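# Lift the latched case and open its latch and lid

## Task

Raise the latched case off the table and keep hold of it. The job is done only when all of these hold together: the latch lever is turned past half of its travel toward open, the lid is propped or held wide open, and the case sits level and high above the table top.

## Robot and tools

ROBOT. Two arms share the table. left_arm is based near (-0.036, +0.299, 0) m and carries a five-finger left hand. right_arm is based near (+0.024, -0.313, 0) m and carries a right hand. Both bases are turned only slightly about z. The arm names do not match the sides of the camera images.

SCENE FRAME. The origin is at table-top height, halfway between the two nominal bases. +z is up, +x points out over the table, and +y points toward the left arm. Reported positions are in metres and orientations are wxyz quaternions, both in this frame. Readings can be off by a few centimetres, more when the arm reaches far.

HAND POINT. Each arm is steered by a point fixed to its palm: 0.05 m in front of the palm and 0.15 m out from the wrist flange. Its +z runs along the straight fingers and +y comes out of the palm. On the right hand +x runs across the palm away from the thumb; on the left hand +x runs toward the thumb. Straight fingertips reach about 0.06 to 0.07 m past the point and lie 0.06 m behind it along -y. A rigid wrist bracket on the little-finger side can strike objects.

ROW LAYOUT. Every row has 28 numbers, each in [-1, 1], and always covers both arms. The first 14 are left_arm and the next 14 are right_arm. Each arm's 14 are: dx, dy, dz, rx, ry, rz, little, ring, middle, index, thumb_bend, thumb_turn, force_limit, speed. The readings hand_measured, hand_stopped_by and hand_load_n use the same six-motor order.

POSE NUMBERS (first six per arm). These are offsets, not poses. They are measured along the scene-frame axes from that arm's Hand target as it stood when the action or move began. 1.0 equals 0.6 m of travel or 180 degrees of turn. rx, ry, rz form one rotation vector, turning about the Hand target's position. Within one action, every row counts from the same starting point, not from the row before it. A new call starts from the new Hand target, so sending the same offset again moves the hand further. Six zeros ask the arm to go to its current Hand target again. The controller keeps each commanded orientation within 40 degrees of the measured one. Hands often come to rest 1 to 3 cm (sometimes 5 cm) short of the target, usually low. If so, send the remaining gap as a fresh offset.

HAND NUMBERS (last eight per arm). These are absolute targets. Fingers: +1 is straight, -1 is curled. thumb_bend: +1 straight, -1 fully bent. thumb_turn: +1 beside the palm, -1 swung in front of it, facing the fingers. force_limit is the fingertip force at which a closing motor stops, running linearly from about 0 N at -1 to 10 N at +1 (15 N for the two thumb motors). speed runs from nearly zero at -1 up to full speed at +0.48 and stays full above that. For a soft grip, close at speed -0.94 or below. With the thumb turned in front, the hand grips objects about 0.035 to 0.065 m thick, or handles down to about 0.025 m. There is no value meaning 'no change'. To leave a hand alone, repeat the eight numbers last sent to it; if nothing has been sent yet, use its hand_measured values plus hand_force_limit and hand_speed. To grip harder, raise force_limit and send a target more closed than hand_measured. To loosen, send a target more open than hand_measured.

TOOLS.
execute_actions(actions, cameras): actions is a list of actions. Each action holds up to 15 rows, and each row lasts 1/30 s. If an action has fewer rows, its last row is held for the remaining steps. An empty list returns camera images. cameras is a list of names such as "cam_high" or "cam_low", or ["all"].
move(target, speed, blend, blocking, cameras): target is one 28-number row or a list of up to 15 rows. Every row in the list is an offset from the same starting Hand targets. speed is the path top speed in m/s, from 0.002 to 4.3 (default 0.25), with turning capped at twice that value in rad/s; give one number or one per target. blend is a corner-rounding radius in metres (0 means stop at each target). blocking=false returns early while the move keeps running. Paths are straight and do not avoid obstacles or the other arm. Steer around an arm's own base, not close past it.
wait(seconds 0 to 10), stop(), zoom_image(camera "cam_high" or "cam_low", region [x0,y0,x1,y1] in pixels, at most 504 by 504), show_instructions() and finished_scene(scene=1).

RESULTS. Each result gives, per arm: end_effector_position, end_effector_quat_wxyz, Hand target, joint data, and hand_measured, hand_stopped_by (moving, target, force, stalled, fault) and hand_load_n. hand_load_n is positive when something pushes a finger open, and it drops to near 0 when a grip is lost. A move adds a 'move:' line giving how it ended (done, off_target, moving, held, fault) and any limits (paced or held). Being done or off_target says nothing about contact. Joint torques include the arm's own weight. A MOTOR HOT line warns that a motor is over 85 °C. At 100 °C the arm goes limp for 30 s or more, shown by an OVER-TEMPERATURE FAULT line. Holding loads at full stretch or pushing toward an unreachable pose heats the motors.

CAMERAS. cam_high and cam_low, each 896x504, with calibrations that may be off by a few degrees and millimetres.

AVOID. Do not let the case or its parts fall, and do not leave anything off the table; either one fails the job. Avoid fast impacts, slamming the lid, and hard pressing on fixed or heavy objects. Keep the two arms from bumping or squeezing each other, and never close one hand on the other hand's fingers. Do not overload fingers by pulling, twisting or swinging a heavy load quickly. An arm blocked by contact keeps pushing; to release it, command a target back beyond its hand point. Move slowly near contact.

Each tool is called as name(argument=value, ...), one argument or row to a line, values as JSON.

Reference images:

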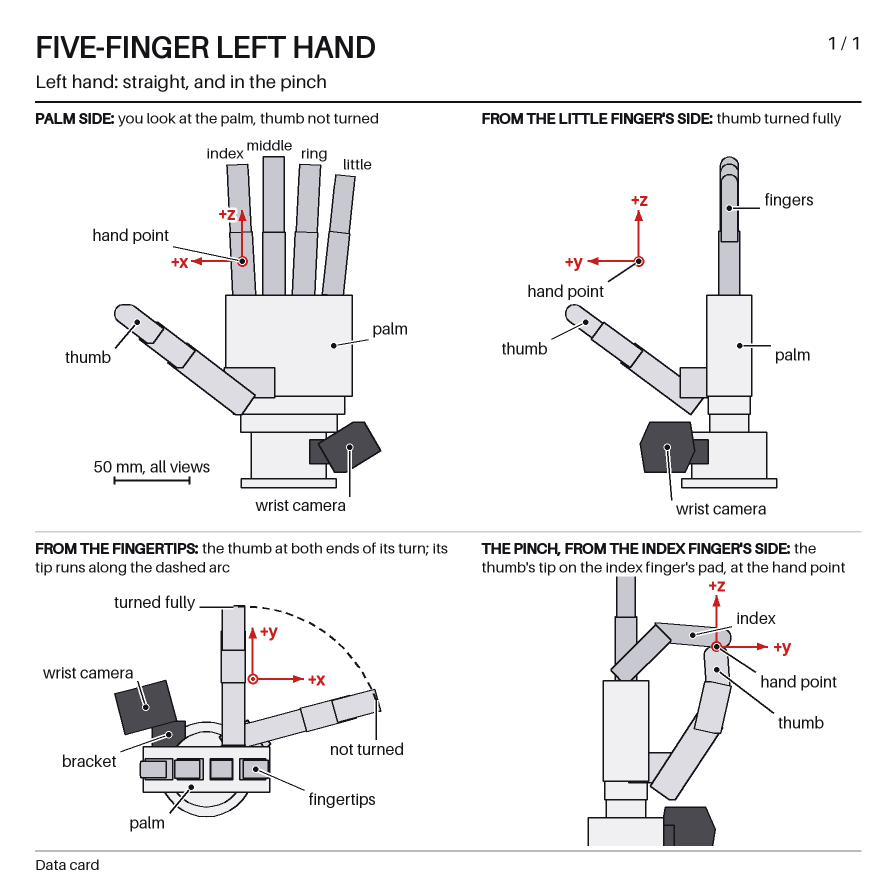

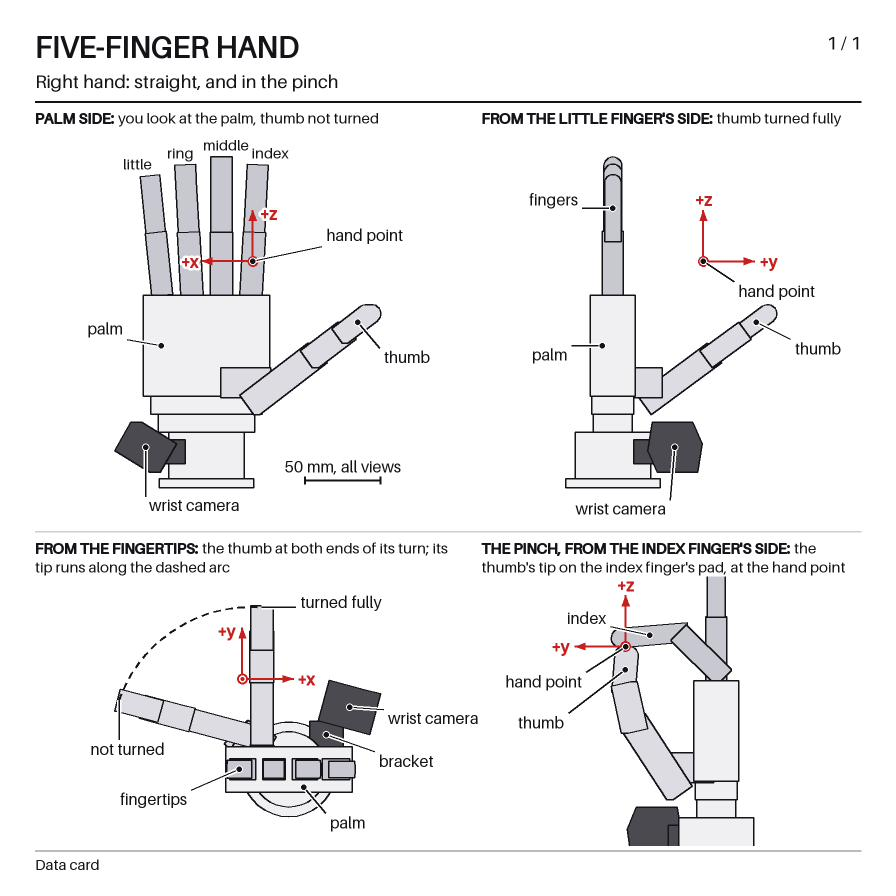

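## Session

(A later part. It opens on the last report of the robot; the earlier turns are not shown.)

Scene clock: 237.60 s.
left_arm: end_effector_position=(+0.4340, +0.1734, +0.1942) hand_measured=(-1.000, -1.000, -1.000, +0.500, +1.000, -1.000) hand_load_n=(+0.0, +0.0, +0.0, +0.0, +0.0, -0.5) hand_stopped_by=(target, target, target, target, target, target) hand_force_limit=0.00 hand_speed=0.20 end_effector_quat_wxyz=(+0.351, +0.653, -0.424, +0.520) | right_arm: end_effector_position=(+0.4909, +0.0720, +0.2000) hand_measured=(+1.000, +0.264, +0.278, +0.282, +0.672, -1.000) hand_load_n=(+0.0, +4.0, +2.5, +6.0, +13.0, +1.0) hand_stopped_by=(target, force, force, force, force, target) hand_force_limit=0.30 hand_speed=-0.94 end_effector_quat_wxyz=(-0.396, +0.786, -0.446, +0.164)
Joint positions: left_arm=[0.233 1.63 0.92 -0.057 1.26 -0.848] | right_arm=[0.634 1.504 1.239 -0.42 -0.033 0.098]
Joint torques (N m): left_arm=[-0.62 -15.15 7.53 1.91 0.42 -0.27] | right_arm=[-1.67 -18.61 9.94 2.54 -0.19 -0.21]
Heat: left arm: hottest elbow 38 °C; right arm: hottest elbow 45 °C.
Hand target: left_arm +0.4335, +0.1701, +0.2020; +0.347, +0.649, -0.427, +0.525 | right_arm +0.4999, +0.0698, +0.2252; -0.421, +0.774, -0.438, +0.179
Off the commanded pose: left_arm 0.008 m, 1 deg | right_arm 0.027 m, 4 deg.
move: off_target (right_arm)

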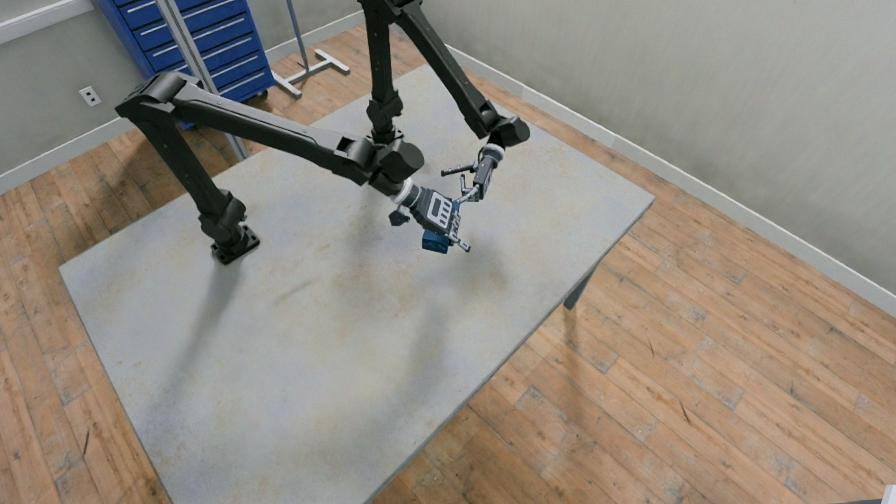

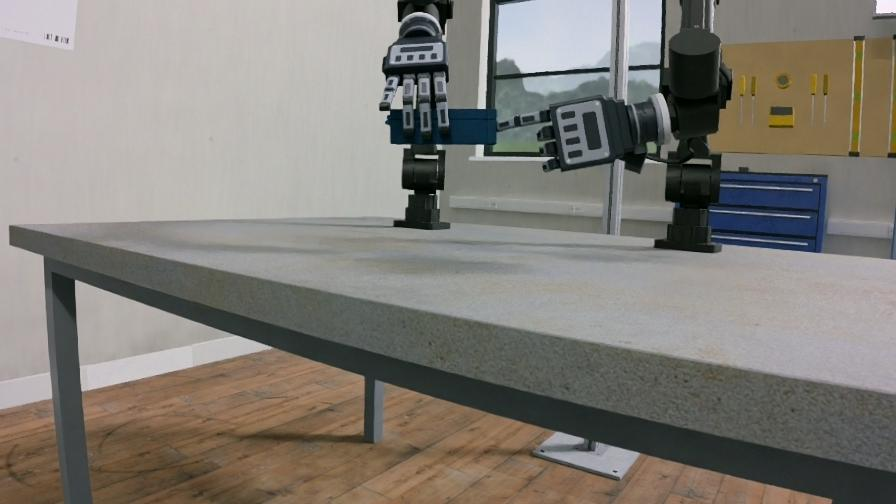

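move(
  target=[-0.0035,-0.0137,0,0,0,0,-1,-1,-1,0.5,1,-1,0,0.2,0,0,0,0,0,0,1,-0.6,-0.6,-0.5,0.6,-1,0.3,-0.94],
  speed=0.04,
  cameras=["cam_low","cam_high"],
)

zoom_image(
  camera="cam_low",
  region=[460, 90, 540, 160],
)

zoom_image(
  camera="cam_high",
  region=[440, 186, 476, 213],
)

Scene clock: 239.13 s.
left_arm: end_effector_position=(+0.4326, +0.1660, +0.1940) hand_measured=(-1.000, -1.000, -1.000, +0.500, +1.000, -1.000) hand_load_n=(+0.0, +0.0, +0.0, +0.5, +0.0, -0.5) hand_stopped_by=(target, target, target, target, target, target) hand_force_limit=0.00 hand_speed=0.20 end_effector_quat_wxyz=(+0.351, +0.654, -0.423, +0.520) | right_arm: end_effector_position=(+0.4907, +0.0720, +0.2002) hand_measured=(+1.000, +0.264, +0.278, +0.282, +0.672, -1.000) hand_load_n=(+0.0, +4.5, +2.5, +6.0, +13.0, +1.0) hand_stopped_by=(target, force, force, force, force, target) hand_force_limit=0.30 hand_speed=-0.94 end_effector_quat_wxyz=(-0.397, +0.786, -0.445, +0.164)
Joint positions: left_arm=[0.217 1.622 0.904 -0.014 1.246 -0.884] | right_arm=[0.634 1.503 1.239 -0.42 -0.034 0.097]
Joint torques (N m): left_arm=[-0.73 -14.97 7.46 1.92 0.45 -0.26] | right_arm=[-1.67 -18.55 9.95 2.54 -0.16 -0.2]
Heat: left arm: hottest elbow 38 °C; right arm: hottest elbow 45 °C.
Hand target: left_arm +0.4314, +0.1619, +0.2020; +0.347, +0.649, -0.427, +0.525 | right_arm +0.4999, +0.0698, +0.2253; -0.421, +0.774, -0.438, +0.179
Off the commanded pose: left_arm 0.009 m, 1 deg | right_arm 0.027 m, 4 deg.
move: off_target (right_arm)

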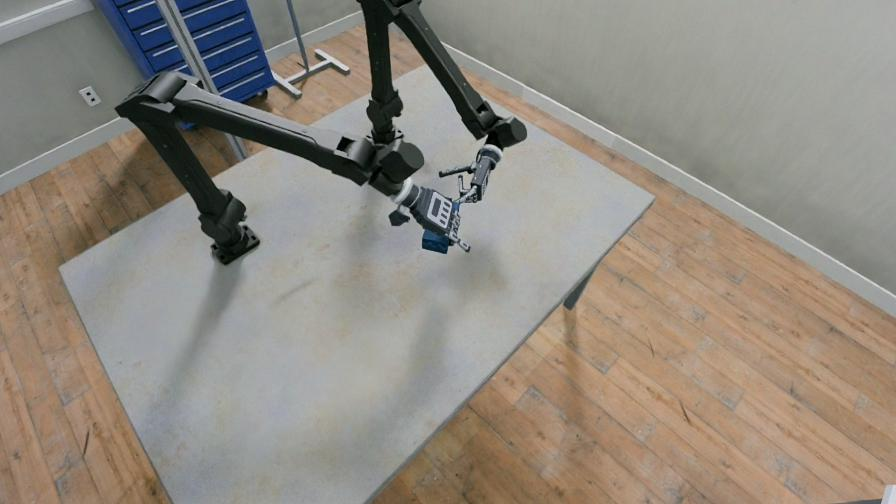

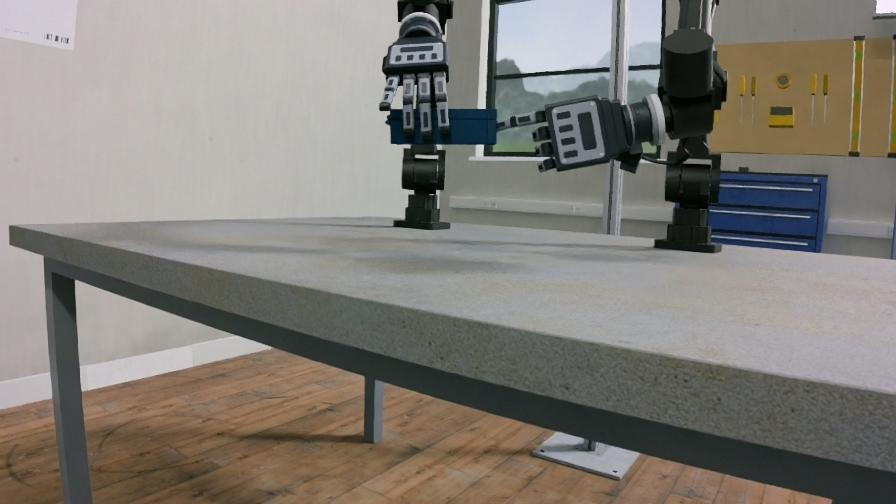

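Scaled by 6.300 from the camera's 896x504 image, which has a finer 1280x720 frame.

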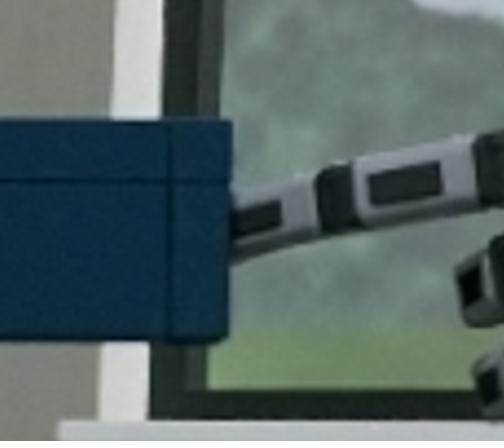

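Scaled by 14.000 from the camera's 896x504 image, which has a finer 1280x720 frame.

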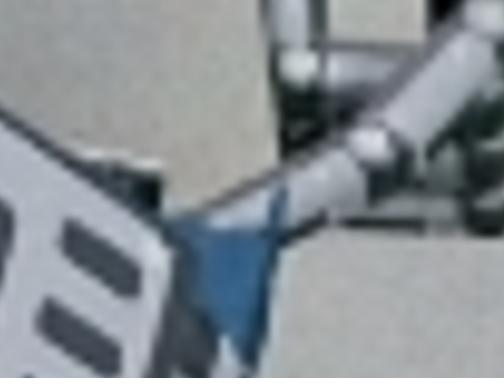

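move(
  target=[-0.0095,-0.006,0,0,0,0,-1,-1,-1,0.5,1,-1,0,0.2,0,0,0,0,0,0,1,-0.6,-0.6,-0.5,0.6,-1,0.3,-0.94],
  speed=0.04,
  cameras=["cam_low","cam_high"],
)

zoom_image(
  camera="cam_low",
  region=[460, 90, 540, 160],
)

zoom_image(
  camera="cam_high",
  region=[440, 186, 476, 213],
)

Scene clock: 240.67 s.
left_arm: end_effector_position=(+0.4284, +0.1639, +0.1938) hand_measured=(-1.000, -1.000, -1.000, +0.500, +1.000, -1.000) hand_load_n=(+0.5, +0.0, +0.0, +1.0, +0.0, -0.5) hand_stopped_by=(target, target, target, target, target, target) hand_force_limit=0.00 hand_speed=0.20 end_effector_quat_wxyz=(+0.349, +0.656, -0.421, +0.520) | right_arm: end_effector_position=(+0.4899, +0.0716, +0.1996) hand_measured=(+1.000, +0.264, +0.278, +0.282, +0.672, -1.000) hand_load_n=(+0.0, +4.5, +2.5, +5.5, +13.5, +0.5) hand_stopped_by=(target, force, force, force, force, target) hand_force_limit=0.30 hand_speed=-0.94 end_effector_quat_wxyz=(-0.396, +0.787, -0.444, +0.163)
Joint positions: left_arm=[0.214 1.609 0.886 0.004 1.238 -0.898] | right_arm=[0.634 1.502 1.237 -0.42 -0.036 0.094]
Joint torques (N m): left_arm=[-0.91 -14.68 7.32 1.85 0.55 -0.25] | right_arm=[-1.61 -18.43 10.11 2.54 -0.08 -0.18]
Heat: left arm: hottest elbow 38 °C; right arm: hottest elbow 45 °C.
Hand target: left_arm +0.4257, +0.1583, +0.2020; +0.347, +0.649, -0.427, +0.525 | right_arm +0.4999, +0.0698, +0.2251; -0.421, +0.774, -0.438, +0.179
Off the commanded pose: left_arm 0.010 m, 1 deg | right_arm 0.028 m, 4 deg.
move: off_target (right_arm)

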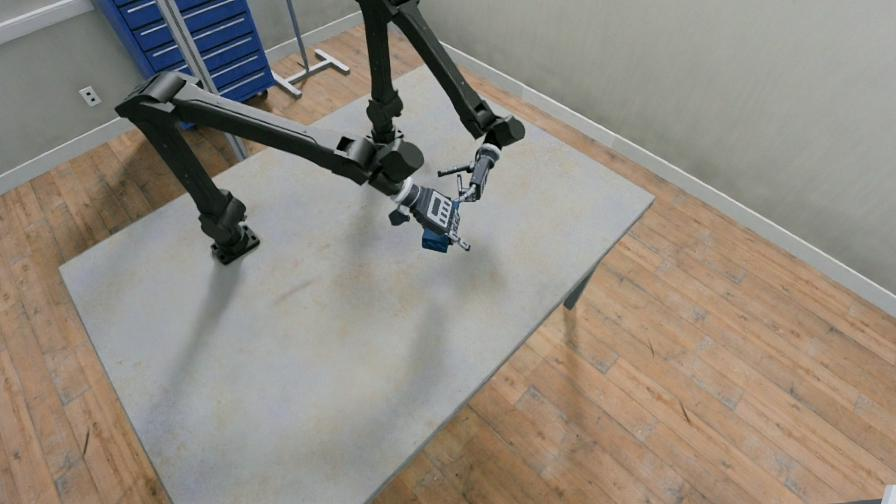

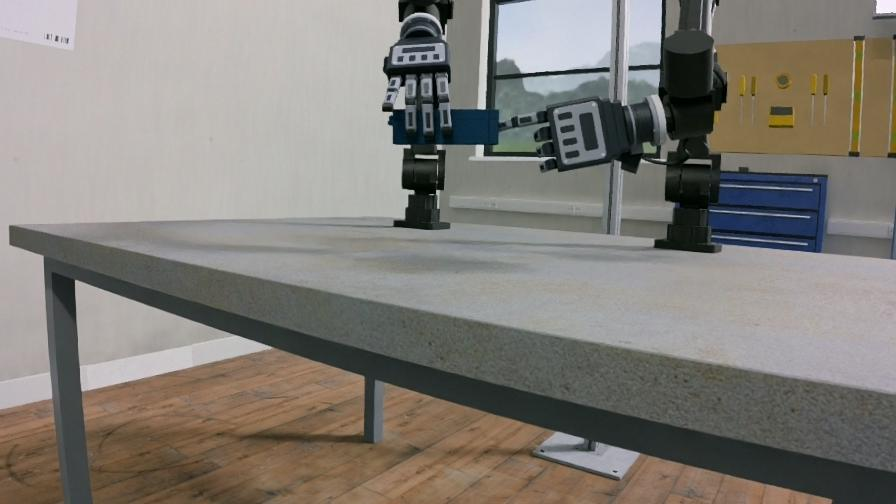

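Scaled by 6.300 from the camera's 896x504 image, which has a finer 1280x720 frame.

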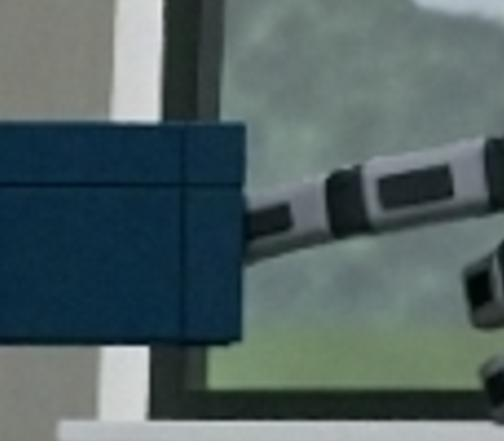

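Scaled by 14.000 from the camera's 896x504 image, which has a finer 1280x720 frame.

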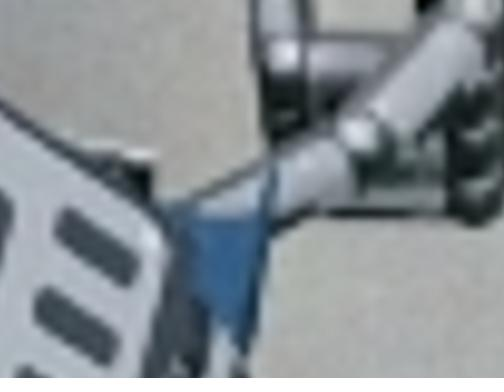

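move(
  target=[-0.015,0.0367,0,0,0,0,-1,-1,-1,0.5,1,-1,0,0.2,0,0,0,0,0,0,1,-0.6,-0.6,-0.5,0.6,-1,0.3,-0.94],
  speed=0.03,
  cameras=["cam_low","cam_high"],
)

zoom_image(
  camera="cam_low",
  region=[460, 90, 540, 160],
)

zoom_image(
  camera="cam_high",
  region=[440, 186, 476, 213],
)

Scene clock: 242.77 s.
left_arm: end_effector_position=(+0.4179, +0.1773, +0.1949) hand_measured=(-1.000, -1.000, -1.000, +0.500, +1.000, -1.000) hand_load_n=(+0.0, +0.0, +0.0, +0.0, +0.0, -0.5) hand_stopped_by=(target, target, target, target, target, target) hand_force_limit=0.00 hand_speed=0.20 end_effector_quat_wxyz=(+0.354, +0.653, -0.422, +0.519) | right_arm: end_effector_position=(+0.4896, +0.0717, +0.2005) hand_measured=(+1.000, +0.264, +0.278, +0.282, +0.672, -1.000) hand_load_n=(+0.0, +4.5, +2.5, +6.0, +13.0, +1.0) hand_stopped_by=(target, force, force, force, force, target) hand_force_limit=0.30 hand_speed=-0.94 end_effector_quat_wxyz=(-0.397, +0.787, -0.444, +0.163)
Joint positions: left_arm=[0.248 1.597 0.884 -0.088 1.274 -0.817] | right_arm=[0.634 1.501 1.237 -0.42 -0.037 0.094]
Joint torques (N m): left_arm=[0.32 -14.51 7.86 0.85 0.73 0] | right_arm=[-1.67 -18.26 10.11 2.55 -0.03 -0.17]
Heat: left arm: hottest elbow 38 °C; right arm: hottest elbow 45 °C.
Hand target: left_arm +0.4167, +0.1804, +0.2019; +0.347, +0.649, -0.427, +0.525 | right_arm +0.4999, +0.0698, +0.2252; -0.421, +0.774, -0.438, +0.179
Off the commanded pose: left_arm 0.008 m, 1 deg | right_arm 0.027 m, 4 deg.
move: off_target (right_arm)

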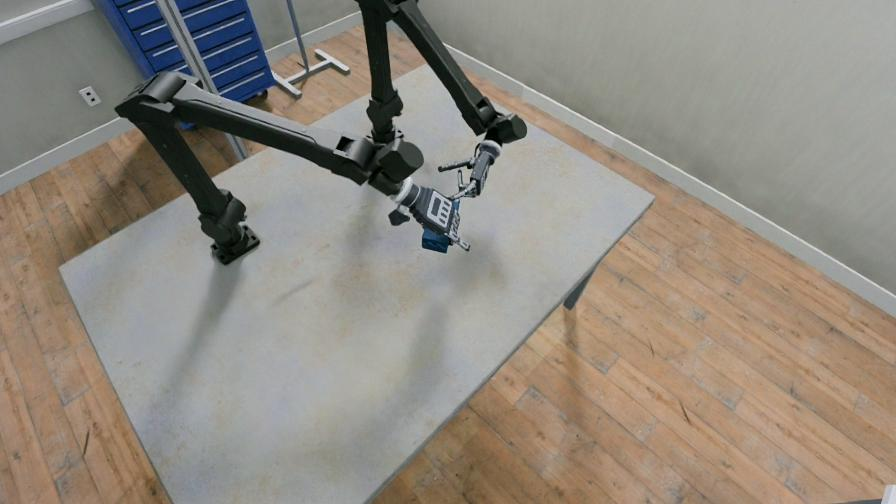

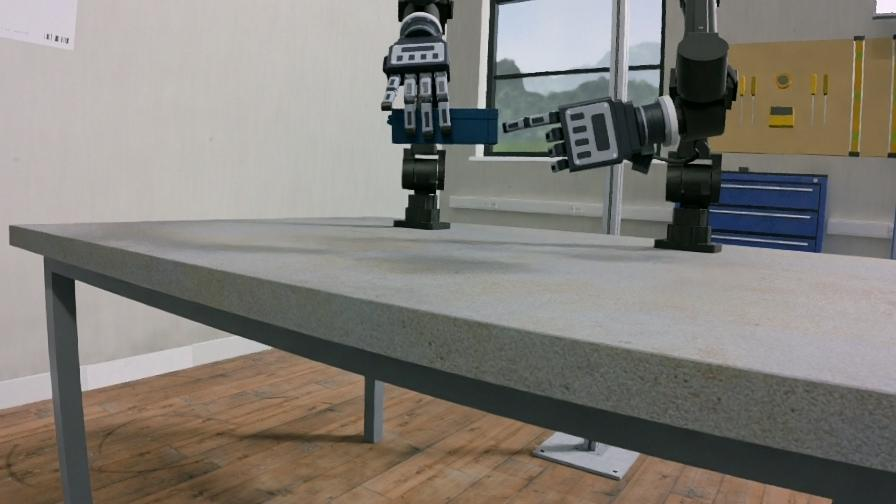

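Scaled by 6.300 from the camera's 896x504 image, which has a finer 1280x720 frame.

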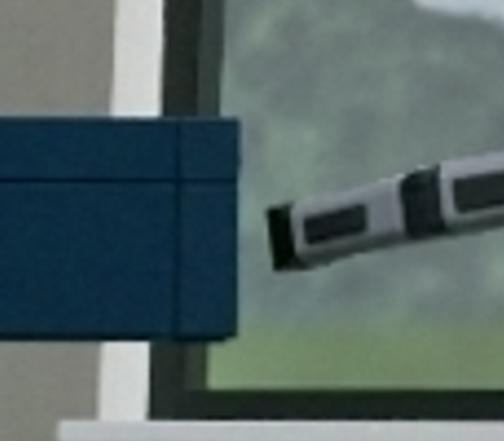

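Scaled by 14.000 from the camera's 896x504 image, which has a finer 1280x720 frame.

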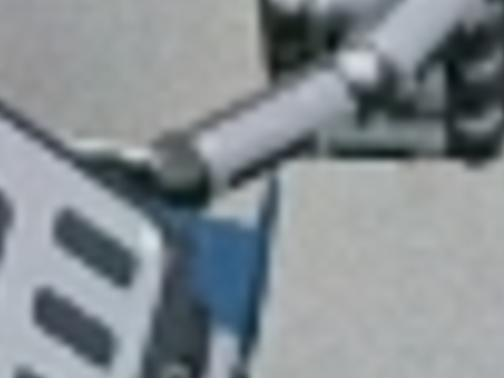

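move(
  target=[
    [-0.05,0.133,0.033,0,0,0,-1,-1,-1,0.5,1,-1,0,0.2,0,0,0,0,0,0,1,-0.6,-0.6,-0.5,0.6,-1,0.3,-0.94],
    [-0.05,0.1,0.0,-0.0427,-0.0565,0.35,-1,-1,-1,0.04,0.4,-1,0,0.2,0,0,0,0,0,0,1,-0.6,-0.6,-0.5,0.6,-1,0.3,-0.94],
  ],
  speed=0.25,
  cameras=["cam_low","cam_high"],
)

Scene clock: 256.73 s.
left_arm: end_effector_position=(+0.3872, +0.2428, +0.2030) hand_measured=(-1.000, -1.000, -1.000, +0.040, +0.444, -1.000) hand_load_n=(+0.5, +0.0, -1.5, +0.0, +11.0, +4.0) hand_stopped_by=(target, target, target, target, force, target) hand_force_limit=0.00 hand_speed=0.20 end_effector_quat_wxyz=(+0.019, +0.707, -0.022, +0.707) | right_arm: end_effector_position=(+0.4896, +0.0717, +0.2005) hand_measured=(+1.000, +0.264, +0.278, +0.282, +0.672, -1.000) hand_load_n=(+0.0, +4.5, +2.5, +6.0, +13.0, +1.0) hand_stopped_by=(target, force, force, force, force, target) hand_force_limit=0.30 hand_speed=-0.94 end_effector_quat_wxyz=(-0.397, +0.787, -0.444, +0.163)
Joint positions: left_arm=[0.125 1.303 0.2 1.103 0.124 -1.565] | right_arm=[0.634 1.501 1.237 -0.42 -0.037 0.094]
Joint torques (N m): left_arm=[-0.85 -4.54 5.6 2.81 -0.17 -0.26] | right_arm=[-1.67 -18.26 10.13 2.54 -0.03 -0.17]
Heat: left arm: hottest elbow 38 °C; right arm: hottest elbow 44 °C.
Hand target: left_arm +0.3867, +0.2404, +0.2020; +0.025, +0.706, -0.019, +0.708 | right_arm +0.4999, +0.0698, +0.2252; -0.421, +0.774, -0.438, +0.179
Off the commanded pose: left_arm 0.003 m, 1 deg | right_arm 0.027 m, 4 deg.
move: off_target (right_arm)

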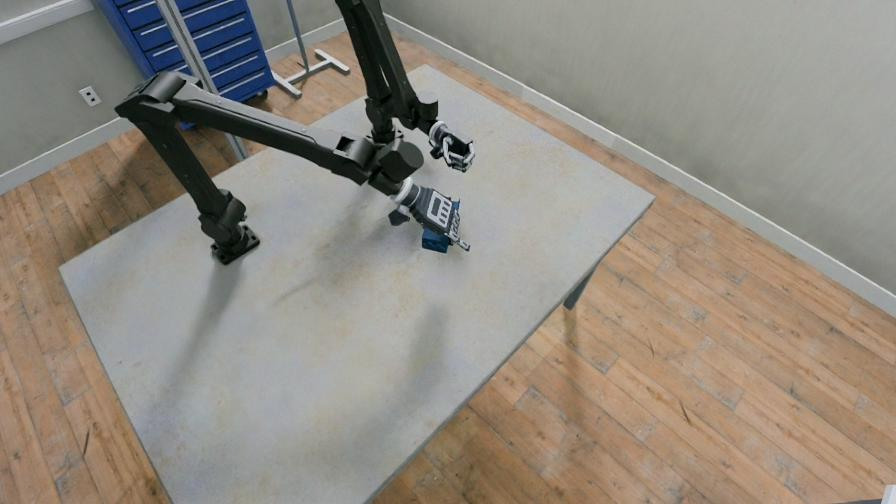

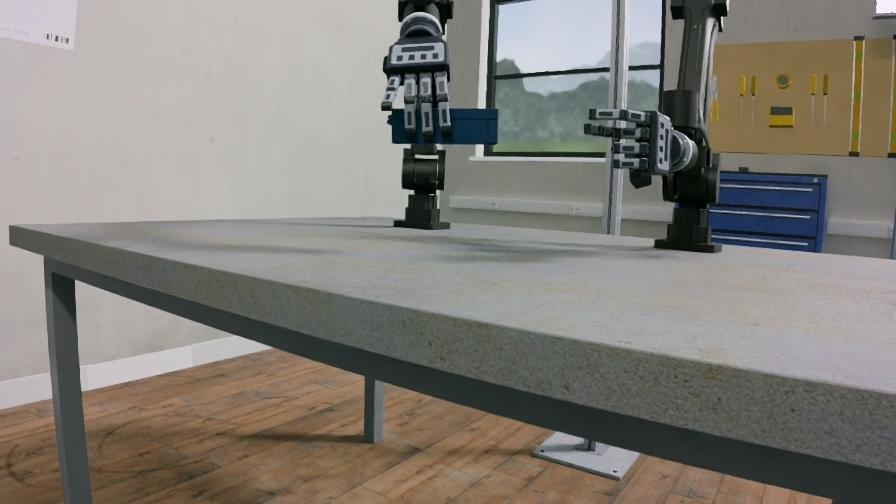

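move(
  target=[0,0,0,0,0,0,-1,-1,1,0.04,0.5,-1,0,0.2,0,0,0,0,0,0,1,-0.6,-0.6,-0.5,0.6,-1,0.3,-0.94],
  cameras=[],
)

move(
  target=[0,0,0,0,0,0,-1,-1,1,0.04,0.4,-1,0,0.2,0,0,0,0,0,0,1,-0.6,-0.6,-0.5,0.6,-1,0.3,-0.94],
  cameras=["cam_low","cam_high"],
)

zoom_image(
  camera="cam_low",
  region=[570, 80, 710, 200],
)

zoom_image(
  camera="cam_high",
  region=[420, 110, 500, 180],
)

Scene clock: 257.83 s.
left_arm: end_effector_position=(+0.3872, +0.2428, +0.2030) hand_measured=(-1.000, -1.000, -0.854, +0.040, +0.504, -1.000) hand_load_n=(+0.5, +0.5, -17.0, +0.0, +8.5, +5.0) hand_stopped_by=(target, target, moving, target, force, target) hand_force_limit=0.00 hand_speed=0.20 end_effector_quat_wxyz=(+0.019, +0.707, -0.022, +0.707) | right_arm: end_effector_position=(+0.4896, +0.0717, +0.2005) hand_measured=(+1.000, +0.264, +0.278, +0.282, +0.672, -1.000) hand_load_n=(+0.0, +4.5, +2.5, +5.5, +13.0, +1.0) hand_stopped_by=(target, force, force, force, force, target) hand_force_limit=0.30 hand_speed=-0.94 end_effector_quat_wxyz=(-0.397, +0.787, -0.444, +0.163)
Joint positions: left_arm=[0.125 1.303 0.2 1.103 0.124 -1.565] | right_arm=[0.634 1.501 1.237 -0.42 -0.037 0.094]
Joint torques (N m): left_arm=[-0.67 -4.72 5.59 2.85 -0.16 -0.26] | right_arm=[-1.73 -18.32 10.13 2.55 -0.03 -0.17]
Heat: left arm: hottest elbow 38 °C; right arm: hottest elbow 44 °C.
Hand target: left_arm +0.3867, +0.2404, +0.2020; +0.025, +0.706, -0.019, +0.708 | right_arm +0.4999, +0.0698, +0.2252; -0.421, +0.774, -0.438, +0.179
Off the commanded pose: left_arm 0.003 m, 1 deg | right_arm 0.027 m, 4 deg.
move: off_target (right_arm)
No camera images: "cameras" was empty.

Scene clock: 258.33 s.
left_arm: end_effector_position=(+0.3872, +0.2428, +0.2030) hand_measured=(-1.000, -1.000, -0.854, +0.040, +0.504, -1.000) hand_load_n=(+0.0, +0.0, -16.0, +0.0, +8.5, +5.0) hand_stopped_by=(target, target, stalled, target, force, target) hand_force_limit=0.00 hand_speed=0.20 end_effector_quat_wxyz=(+0.019, +0.707, -0.022, +0.707) | right_arm: end_effector_position=(+0.4896, +0.0717, +0.2005) hand_measured=(+1.000, +0.264, +0.278, +0.282, +0.672, -1.000) hand_load_n=(+0.0, +4.5, +2.5, +6.0, +13.0, +1.0) hand_stopped_by=(target, force, force, force, force, target) hand_force_limit=0.30 hand_speed=-0.94 end_effector_quat_wxyz=(-0.397, +0.787, -0.444, +0.163)
Joint positions: left_arm=[0.125 1.303 0.2 1.103 0.124 -1.565] | right_arm=[0.634 1.501 1.237 -0.42 -0.037 0.094]
Joint torques (N m): left_arm=[-0.85 -4.78 5.57 2.81 -0.16 -0.27] | right_arm=[-1.73 -18.26 10.13 2.55 -0.03 -0.17]
Heat: left arm: hottest elbow 38 °C; right arm: hottest elbow 44 °C.
Hand target: left_arm +0.3867, +0.2404, +0.2020; +0.025, +0.706, -0.019, +0.708 | right_arm +0.4999, +0.0698, +0.2252; -0.421, +0.774, -0.438, +0.179
Off the commanded pose: left_arm 0.003 m, 1 deg | right_arm 0.027 m, 4 deg.
move: off_target (right_arm)

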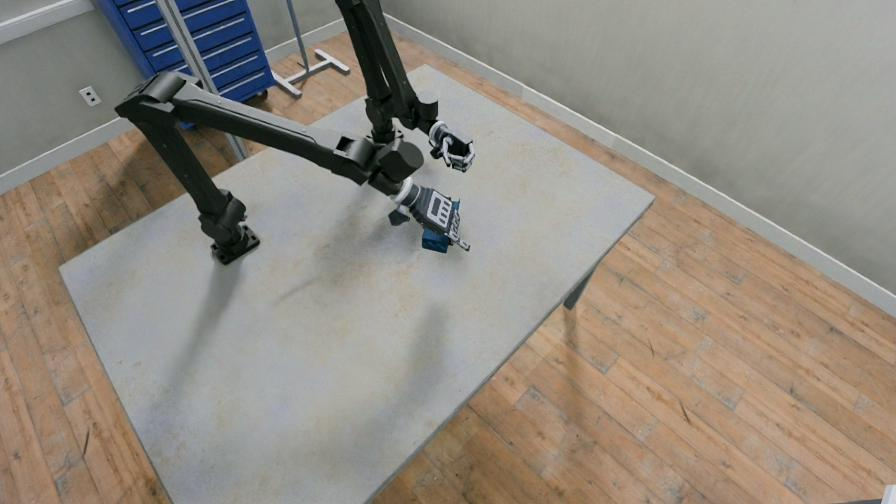

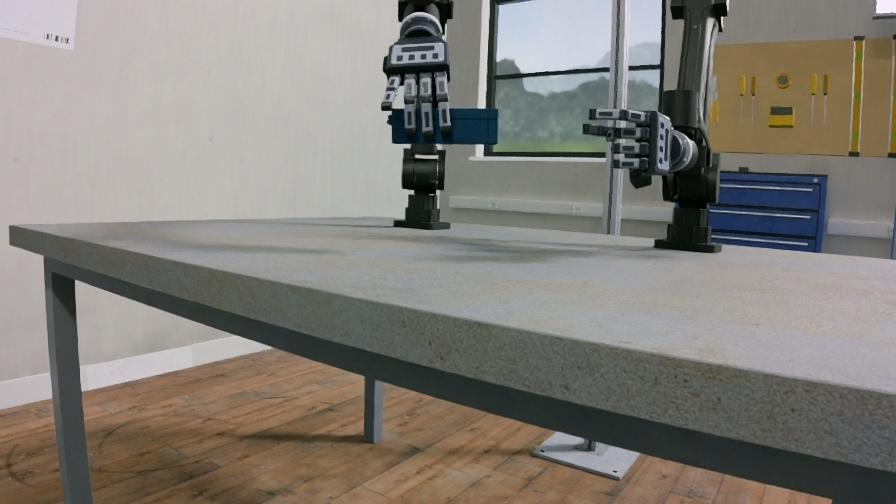

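Scaled by 3.600 from the camera's 896x504 image, which has a finer 1280x720 frame.

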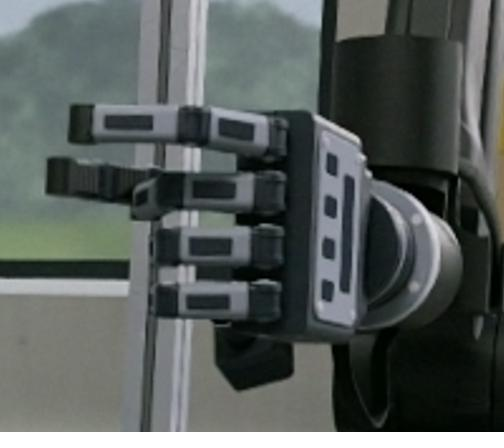

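Scaled by 6.300 from the camera's 896x504 image, which has a finer 1280x720 frame.

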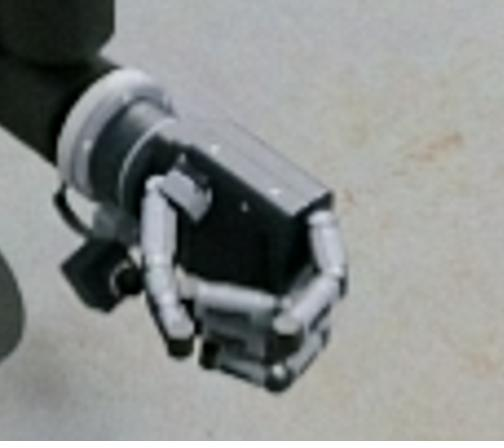

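move(
  target=[0,0,0,0,0,0,-1,-1,-0.9,0.04,1,-1,0,0.2,0,0,0,0,0,0,1,-0.6,-0.6,-0.5,0.6,-1,0.3,-0.94],
  cameras=[],
)

move(
  target=[0,0,0,0,0,0,-1,-1,1,0.04,1,-1,0,0.2,0,0,0,0,0,0,1,-0.6,-0.6,-0.5,0.6,-1,0.3,-0.94],
  cameras=[],
)

move(
  target=[0,0,0,0,0,0,-1,-1,1,0.04,0.4,-1,0,0.2,0,0,0,0,0,0,1,-0.6,-0.6,-0.5,0.6,-1,0.3,-0.94],
  cameras=["cam_low","cam_high"],
)

zoom_image(
  camera="cam_low",
  region=[570, 80, 710, 200],
)

zoom_image(
  camera="cam_high",
  region=[420, 110, 500, 180],
)

Scene clock: 259.27 s.
left_arm: end_effector_position=(+0.3873, +0.2428, +0.2029) hand_measured=(-1.000, -1.000, -0.900, +0.040, +1.000, -1.000) hand_load_n=(+0.0, +0.0, +0.0, +0.0, +0.0, -0.5) hand_stopped_by=(target, target, target, target, target, target) hand_force_limit=0.00 hand_speed=0.20 end_effector_quat_wxyz=(+0.019, +0.707, -0.022, +0.707) | right_arm: end_effector_position=(+0.4896, +0.0717, +0.2005) hand_measured=(+1.000, +0.264, +0.278, +0.282, +0.672, -1.000) hand_load_n=(+0.0, +4.5, +3.0, +6.0, +13.0, +1.0) hand_stopped_by=(target, force, force, force, force, target) hand_force_limit=0.30 hand_speed=-0.94 end_effector_quat_wxyz=(-0.397, +0.787, -0.444, +0.163)
Joint positions: left_arm=[0.125 1.303 0.2 1.103 0.124 -1.565] | right_arm=[0.634 1.501 1.237 -0.42 -0.037 0.094]
Joint torques (N m): left_arm=[-0.79 -4.54 5.59 2.8 -0.16 -0.27] | right_arm=[-1.67 -18.26 10.13 2.55 -0.03 -0.17]
Heat: left arm: hottest elbow 38 °C; right arm: hottest elbow 44 °C.
Hand target: left_arm +0.3867, +0.2404, +0.2018; +0.025, +0.706, -0.019, +0.708 | right_arm +0.4999, +0.0698, +0.2252; -0.421, +0.774, -0.438, +0.179
Off the commanded pose: left_arm 0.003 m, 1 deg | right_arm 0.027 m, 4 deg.
move: off_target (right_arm)
No camera images: "cameras" was empty.

Scene clock: 260.13 s.
left_arm: end_effector_position=(+0.3873, +0.2428, +0.2029) hand_measured=(-1.000, -1.000, +1.000, +0.040, +1.000, -1.000) hand_load_n=(+0.0, +0.0, +0.0, +0.0, +0.0, -0.5) hand_stopped_by=(target, target, target, target, target, target) hand_force_limit=0.00 hand_speed=0.20 end_effector_quat_wxyz=(+0.019, +0.707, -0.022, +0.707) | right_arm: end_effector_position=(+0.4896, +0.0717, +0.2005) hand_measured=(+1.000, +0.264, +0.278, +0.282, +0.672, -1.000) hand_load_n=(+0.0, +4.5, +2.5, +6.0, +13.0, +1.0) hand_stopped_by=(target, force, force, force, force, target) hand_force_limit=0.30 hand_speed=-0.94 end_effector_quat_wxyz=(-0.397, +0.787, -0.444, +0.163)
Joint positions: left_arm=[0.125 1.303 0.2 1.103 0.124 -1.565] | right_arm=[0.634 1.501 1.237 -0.42 -0.037 0.094]
Joint torques (N m): left_arm=[-0.73 -4.66 5.59 2.82 -0.15 -0.26] | right_arm=[-1.67 -18.26 10.13 2.55 -0.03 -0.18]
Heat: left arm: hottest elbow 38 °C; right arm: hottest elbow 44 °C.
Hand target: left_arm +0.3867, +0.2404, +0.2019; +0.025, +0.706, -0.019, +0.708 | right_arm +0.4999, +0.0698, +0.2252; -0.421, +0.774, -0.438, +0.179
Off the commanded pose: left_arm 0.003 m, 1 deg | right_arm 0.027 m, 4 deg.
move: off_target (right_arm)
No camera images: "cameras" was empty.

Scene clock: 260.80 s.
left_arm: end_effector_position=(+0.3873, +0.2428, +0.2029) hand_measured=(-1.000, -1.000, +1.000, +0.040, +0.400, -1.000) hand_load_n=(+0.0, +0.0, +0.0, +0.0, +0.0, -0.5) hand_stopped_by=(target, target, target, target, target, target) hand_force_limit=0.00 hand_speed=0.20 end_effector_quat_wxyz=(+0.019, +0.707, -0.022, +0.707) | right_arm: end_effector_position=(+0.4896, +0.0717, +0.2005) hand_measured=(+1.000, +0.264, +0.278, +0.282, +0.672, -1.000) hand_load_n=(+0.0, +4.5, +2.5, +6.0, +13.0, +1.5) hand_stopped_by=(target, force, force, force, force, target) hand_force_limit=0.30 hand_speed=-0.94 end_effector_quat_wxyz=(-0.397, +0.787, -0.444, +0.163)
Joint positions: left_arm=[0.125 1.303 0.2 1.103 0.124 -1.565] | right_arm=[0.634 1.501 1.237 -0.42 -0.037 0.094]
Joint torques (N m): left_arm=[-0.85 -4.66 5.6 2.82 -0.16 -0.26] | right_arm=[-1.67 -18.26 10.13 2.54 -0.03 -0.18]
Heat: left arm: hottest elbow 38 °C; right arm: hottest elbow 44 °C.
Hand target: left_arm +0.3867, +0.2404, +0.2019; +0.025, +0.706, -0.019, +0.708 | right_arm +0.4999, +0.0698, +0.2252; -0.421, +0.774, -0.438, +0.179
Off the commanded pose: left_arm 0.003 m, 1 deg | right_arm 0.027 m, 4 deg.
move: off_target (right_arm)

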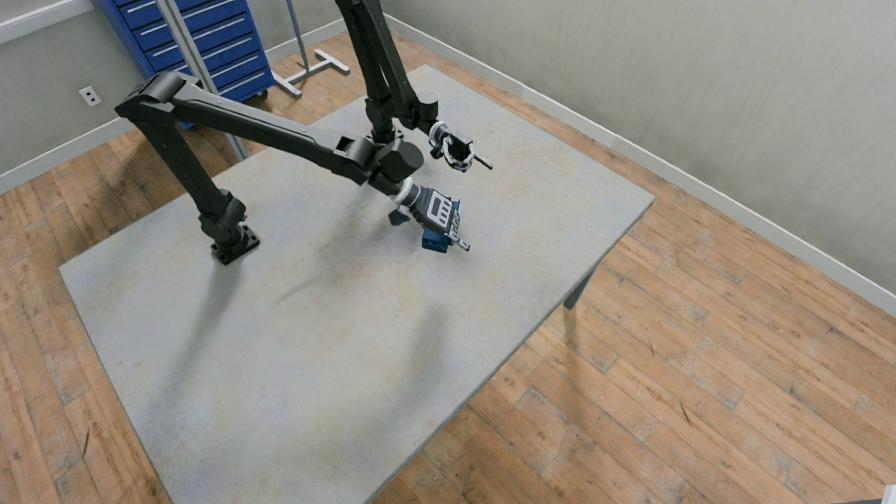

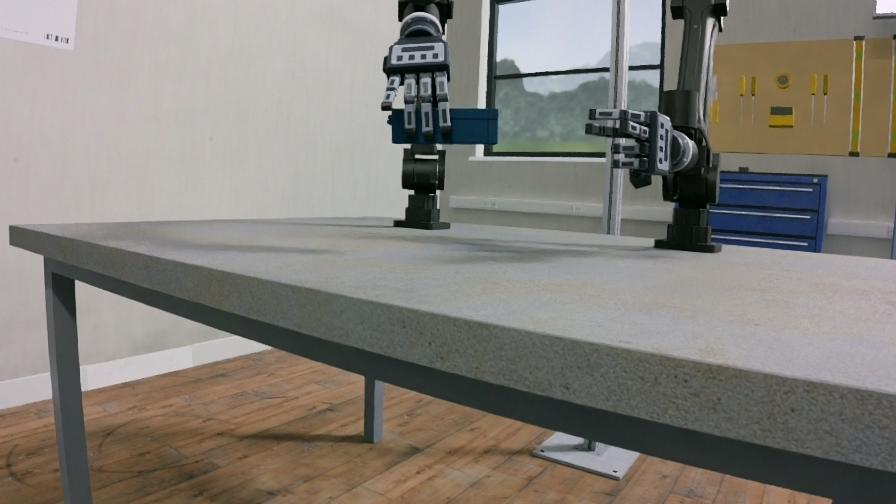

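Scaled by 3.600 from the camera's 896x504 image, which has a finer 1280x720 frame.

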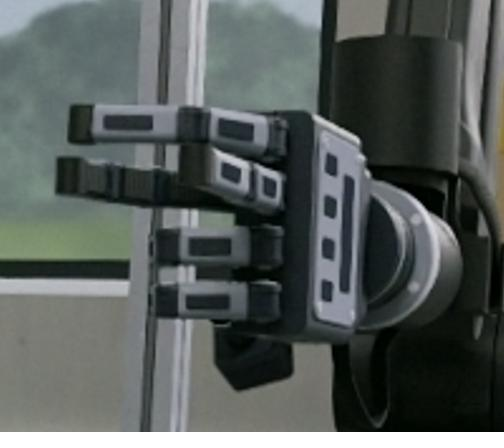

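Scaled by 6.300 from the camera's 896x504 image, which has a finer 1280x720 frame.

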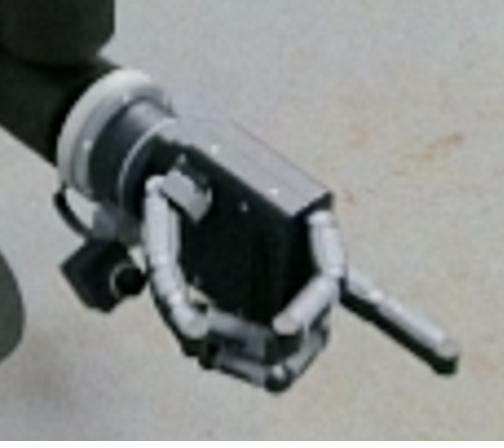

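zoom_image(
  camera="cam_high",
  region=[440, 135, 496, 177],
)

zoom_image(
  camera="cam_low",
  region=[580, 95, 660, 155],
)

Scaled by 9.000 from the camera's 896x504 image, which has a finer 1280x720 frame.

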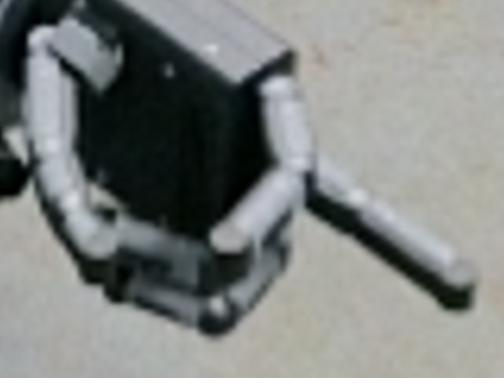

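Scaled by 6.300 from the camera's 896x504 image, which has a finer 1280x720 frame.

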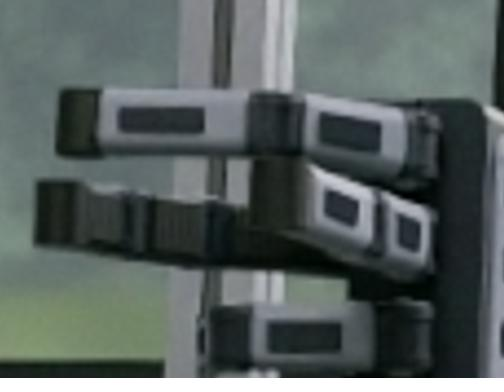

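move(
  target=[0.102,-0.0857,-0.02,-0.0574,0.0875,-0.0139,-1,-1,1,-0.08,0.4,-1,0,0.2,0,0,0,0,0,0,1,-0.6,-0.6,-0.5,0.6,-1,0.3,-0.94],
  speed=0.15,
  cameras=["cam_low","cam_high"],
)

zoom_image(
  camera="cam_high",
  region=[430, 150, 500, 206],
)

zoom_image(
  camera="cam_low",
  region=[480, 80, 620, 180],
)

Scene clock: 269.63 s.
left_arm: end_effector_position=(+0.4363, +0.1926, +0.1736) hand_measured=(-1.000, -1.000, +1.000, -0.080, +0.400, -1.000) hand_load_n=(+0.0, +0.0, +0.0, +0.0, +0.0, -0.5) hand_stopped_by=(target, target, target, target, target, target) hand_force_limit=0.00 hand_speed=0.20 end_effector_quat_wxyz=(+0.100, +0.798, +0.029, +0.593) | right_arm: end_effector_position=(+0.4896, +0.0717, +0.2005) hand_measured=(+1.000, +0.264, +0.278, +0.282, +0.672, -1.000) hand_load_n=(+0.0, +4.5, +2.5, +6.0, +13.0, +1.0) hand_stopped_by=(target, force, force, force, force, target) hand_force_limit=0.30 hand_speed=-0.94 end_effector_quat_wxyz=(-0.397, +0.787, -0.444, +0.163)
Joint positions: left_arm=[-0.041 1.296 0.366 0.65 0.029 -1.765] | right_arm=[0.634 1.501 1.237 -0.42 -0.037 0.094]
Joint torques (N m): left_arm=[-0.79 -7.65 10.15 1.66 -0.17 -0.24] | right_arm=[-1.67 -18.26 10.13 2.55 -0.03 -0.18]
Heat: left arm: hottest elbow 38 °C; right arm: hottest elbow 44 °C.
Hand target: left_arm +0.4479, +0.1889, +0.1900; +0.106, +0.790, +0.032, +0.603 | right_arm +0.4999, +0.0698, +0.2252; -0.421, +0.774, -0.438, +0.179
Off the commanded pose: left_arm 0.020 m, 2 deg | right_arm 0.027 m, 4 deg.
move: off_target (left_arm, right_arm)

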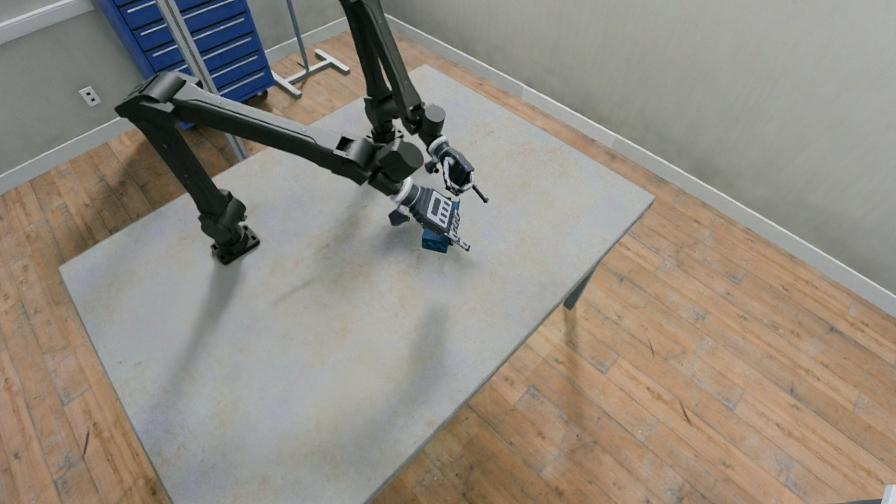

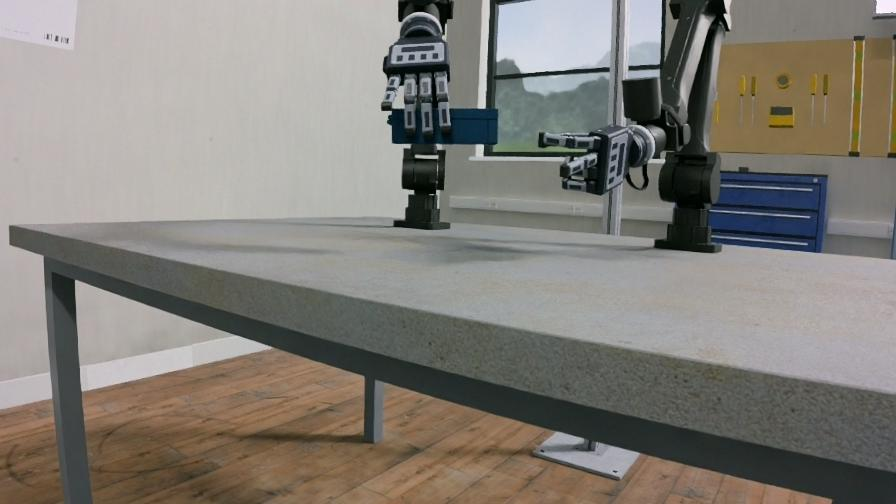

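Scaled by 7.200 from the camera's 896x504 image, which has a finer 1280x720 frame.

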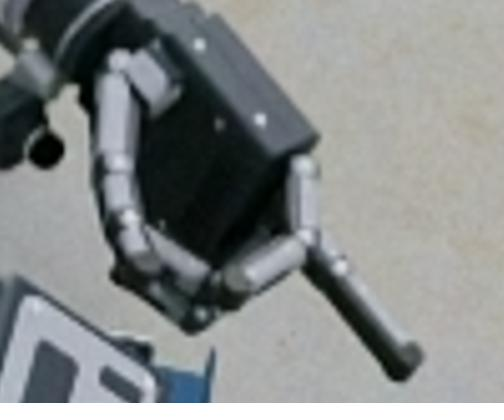

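Scaled by 3.600 from the camera's 896x504 image, which has a finer 1280x720 frame.

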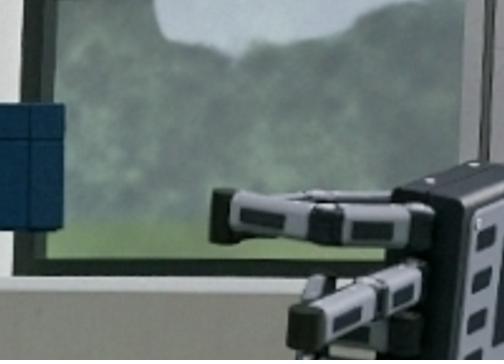

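zoom_image(
  camera="cam_high",
  region=[440, 165, 480, 197],
)

zoom_image(
  camera="cam_low",
  region=[530, 120, 590, 165],
)

Scaled by 12.600 from the camera's 896x504 image, which has a finer 1280x720 frame.

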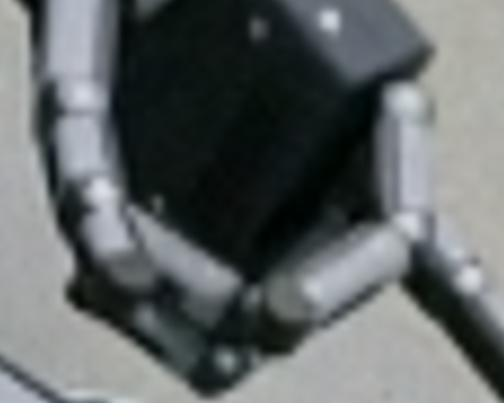

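Scaled by 8.400 from the camera's 896x504 image, which has a finer 1280x720 frame.

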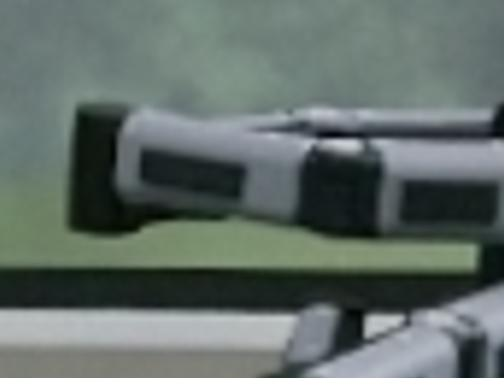

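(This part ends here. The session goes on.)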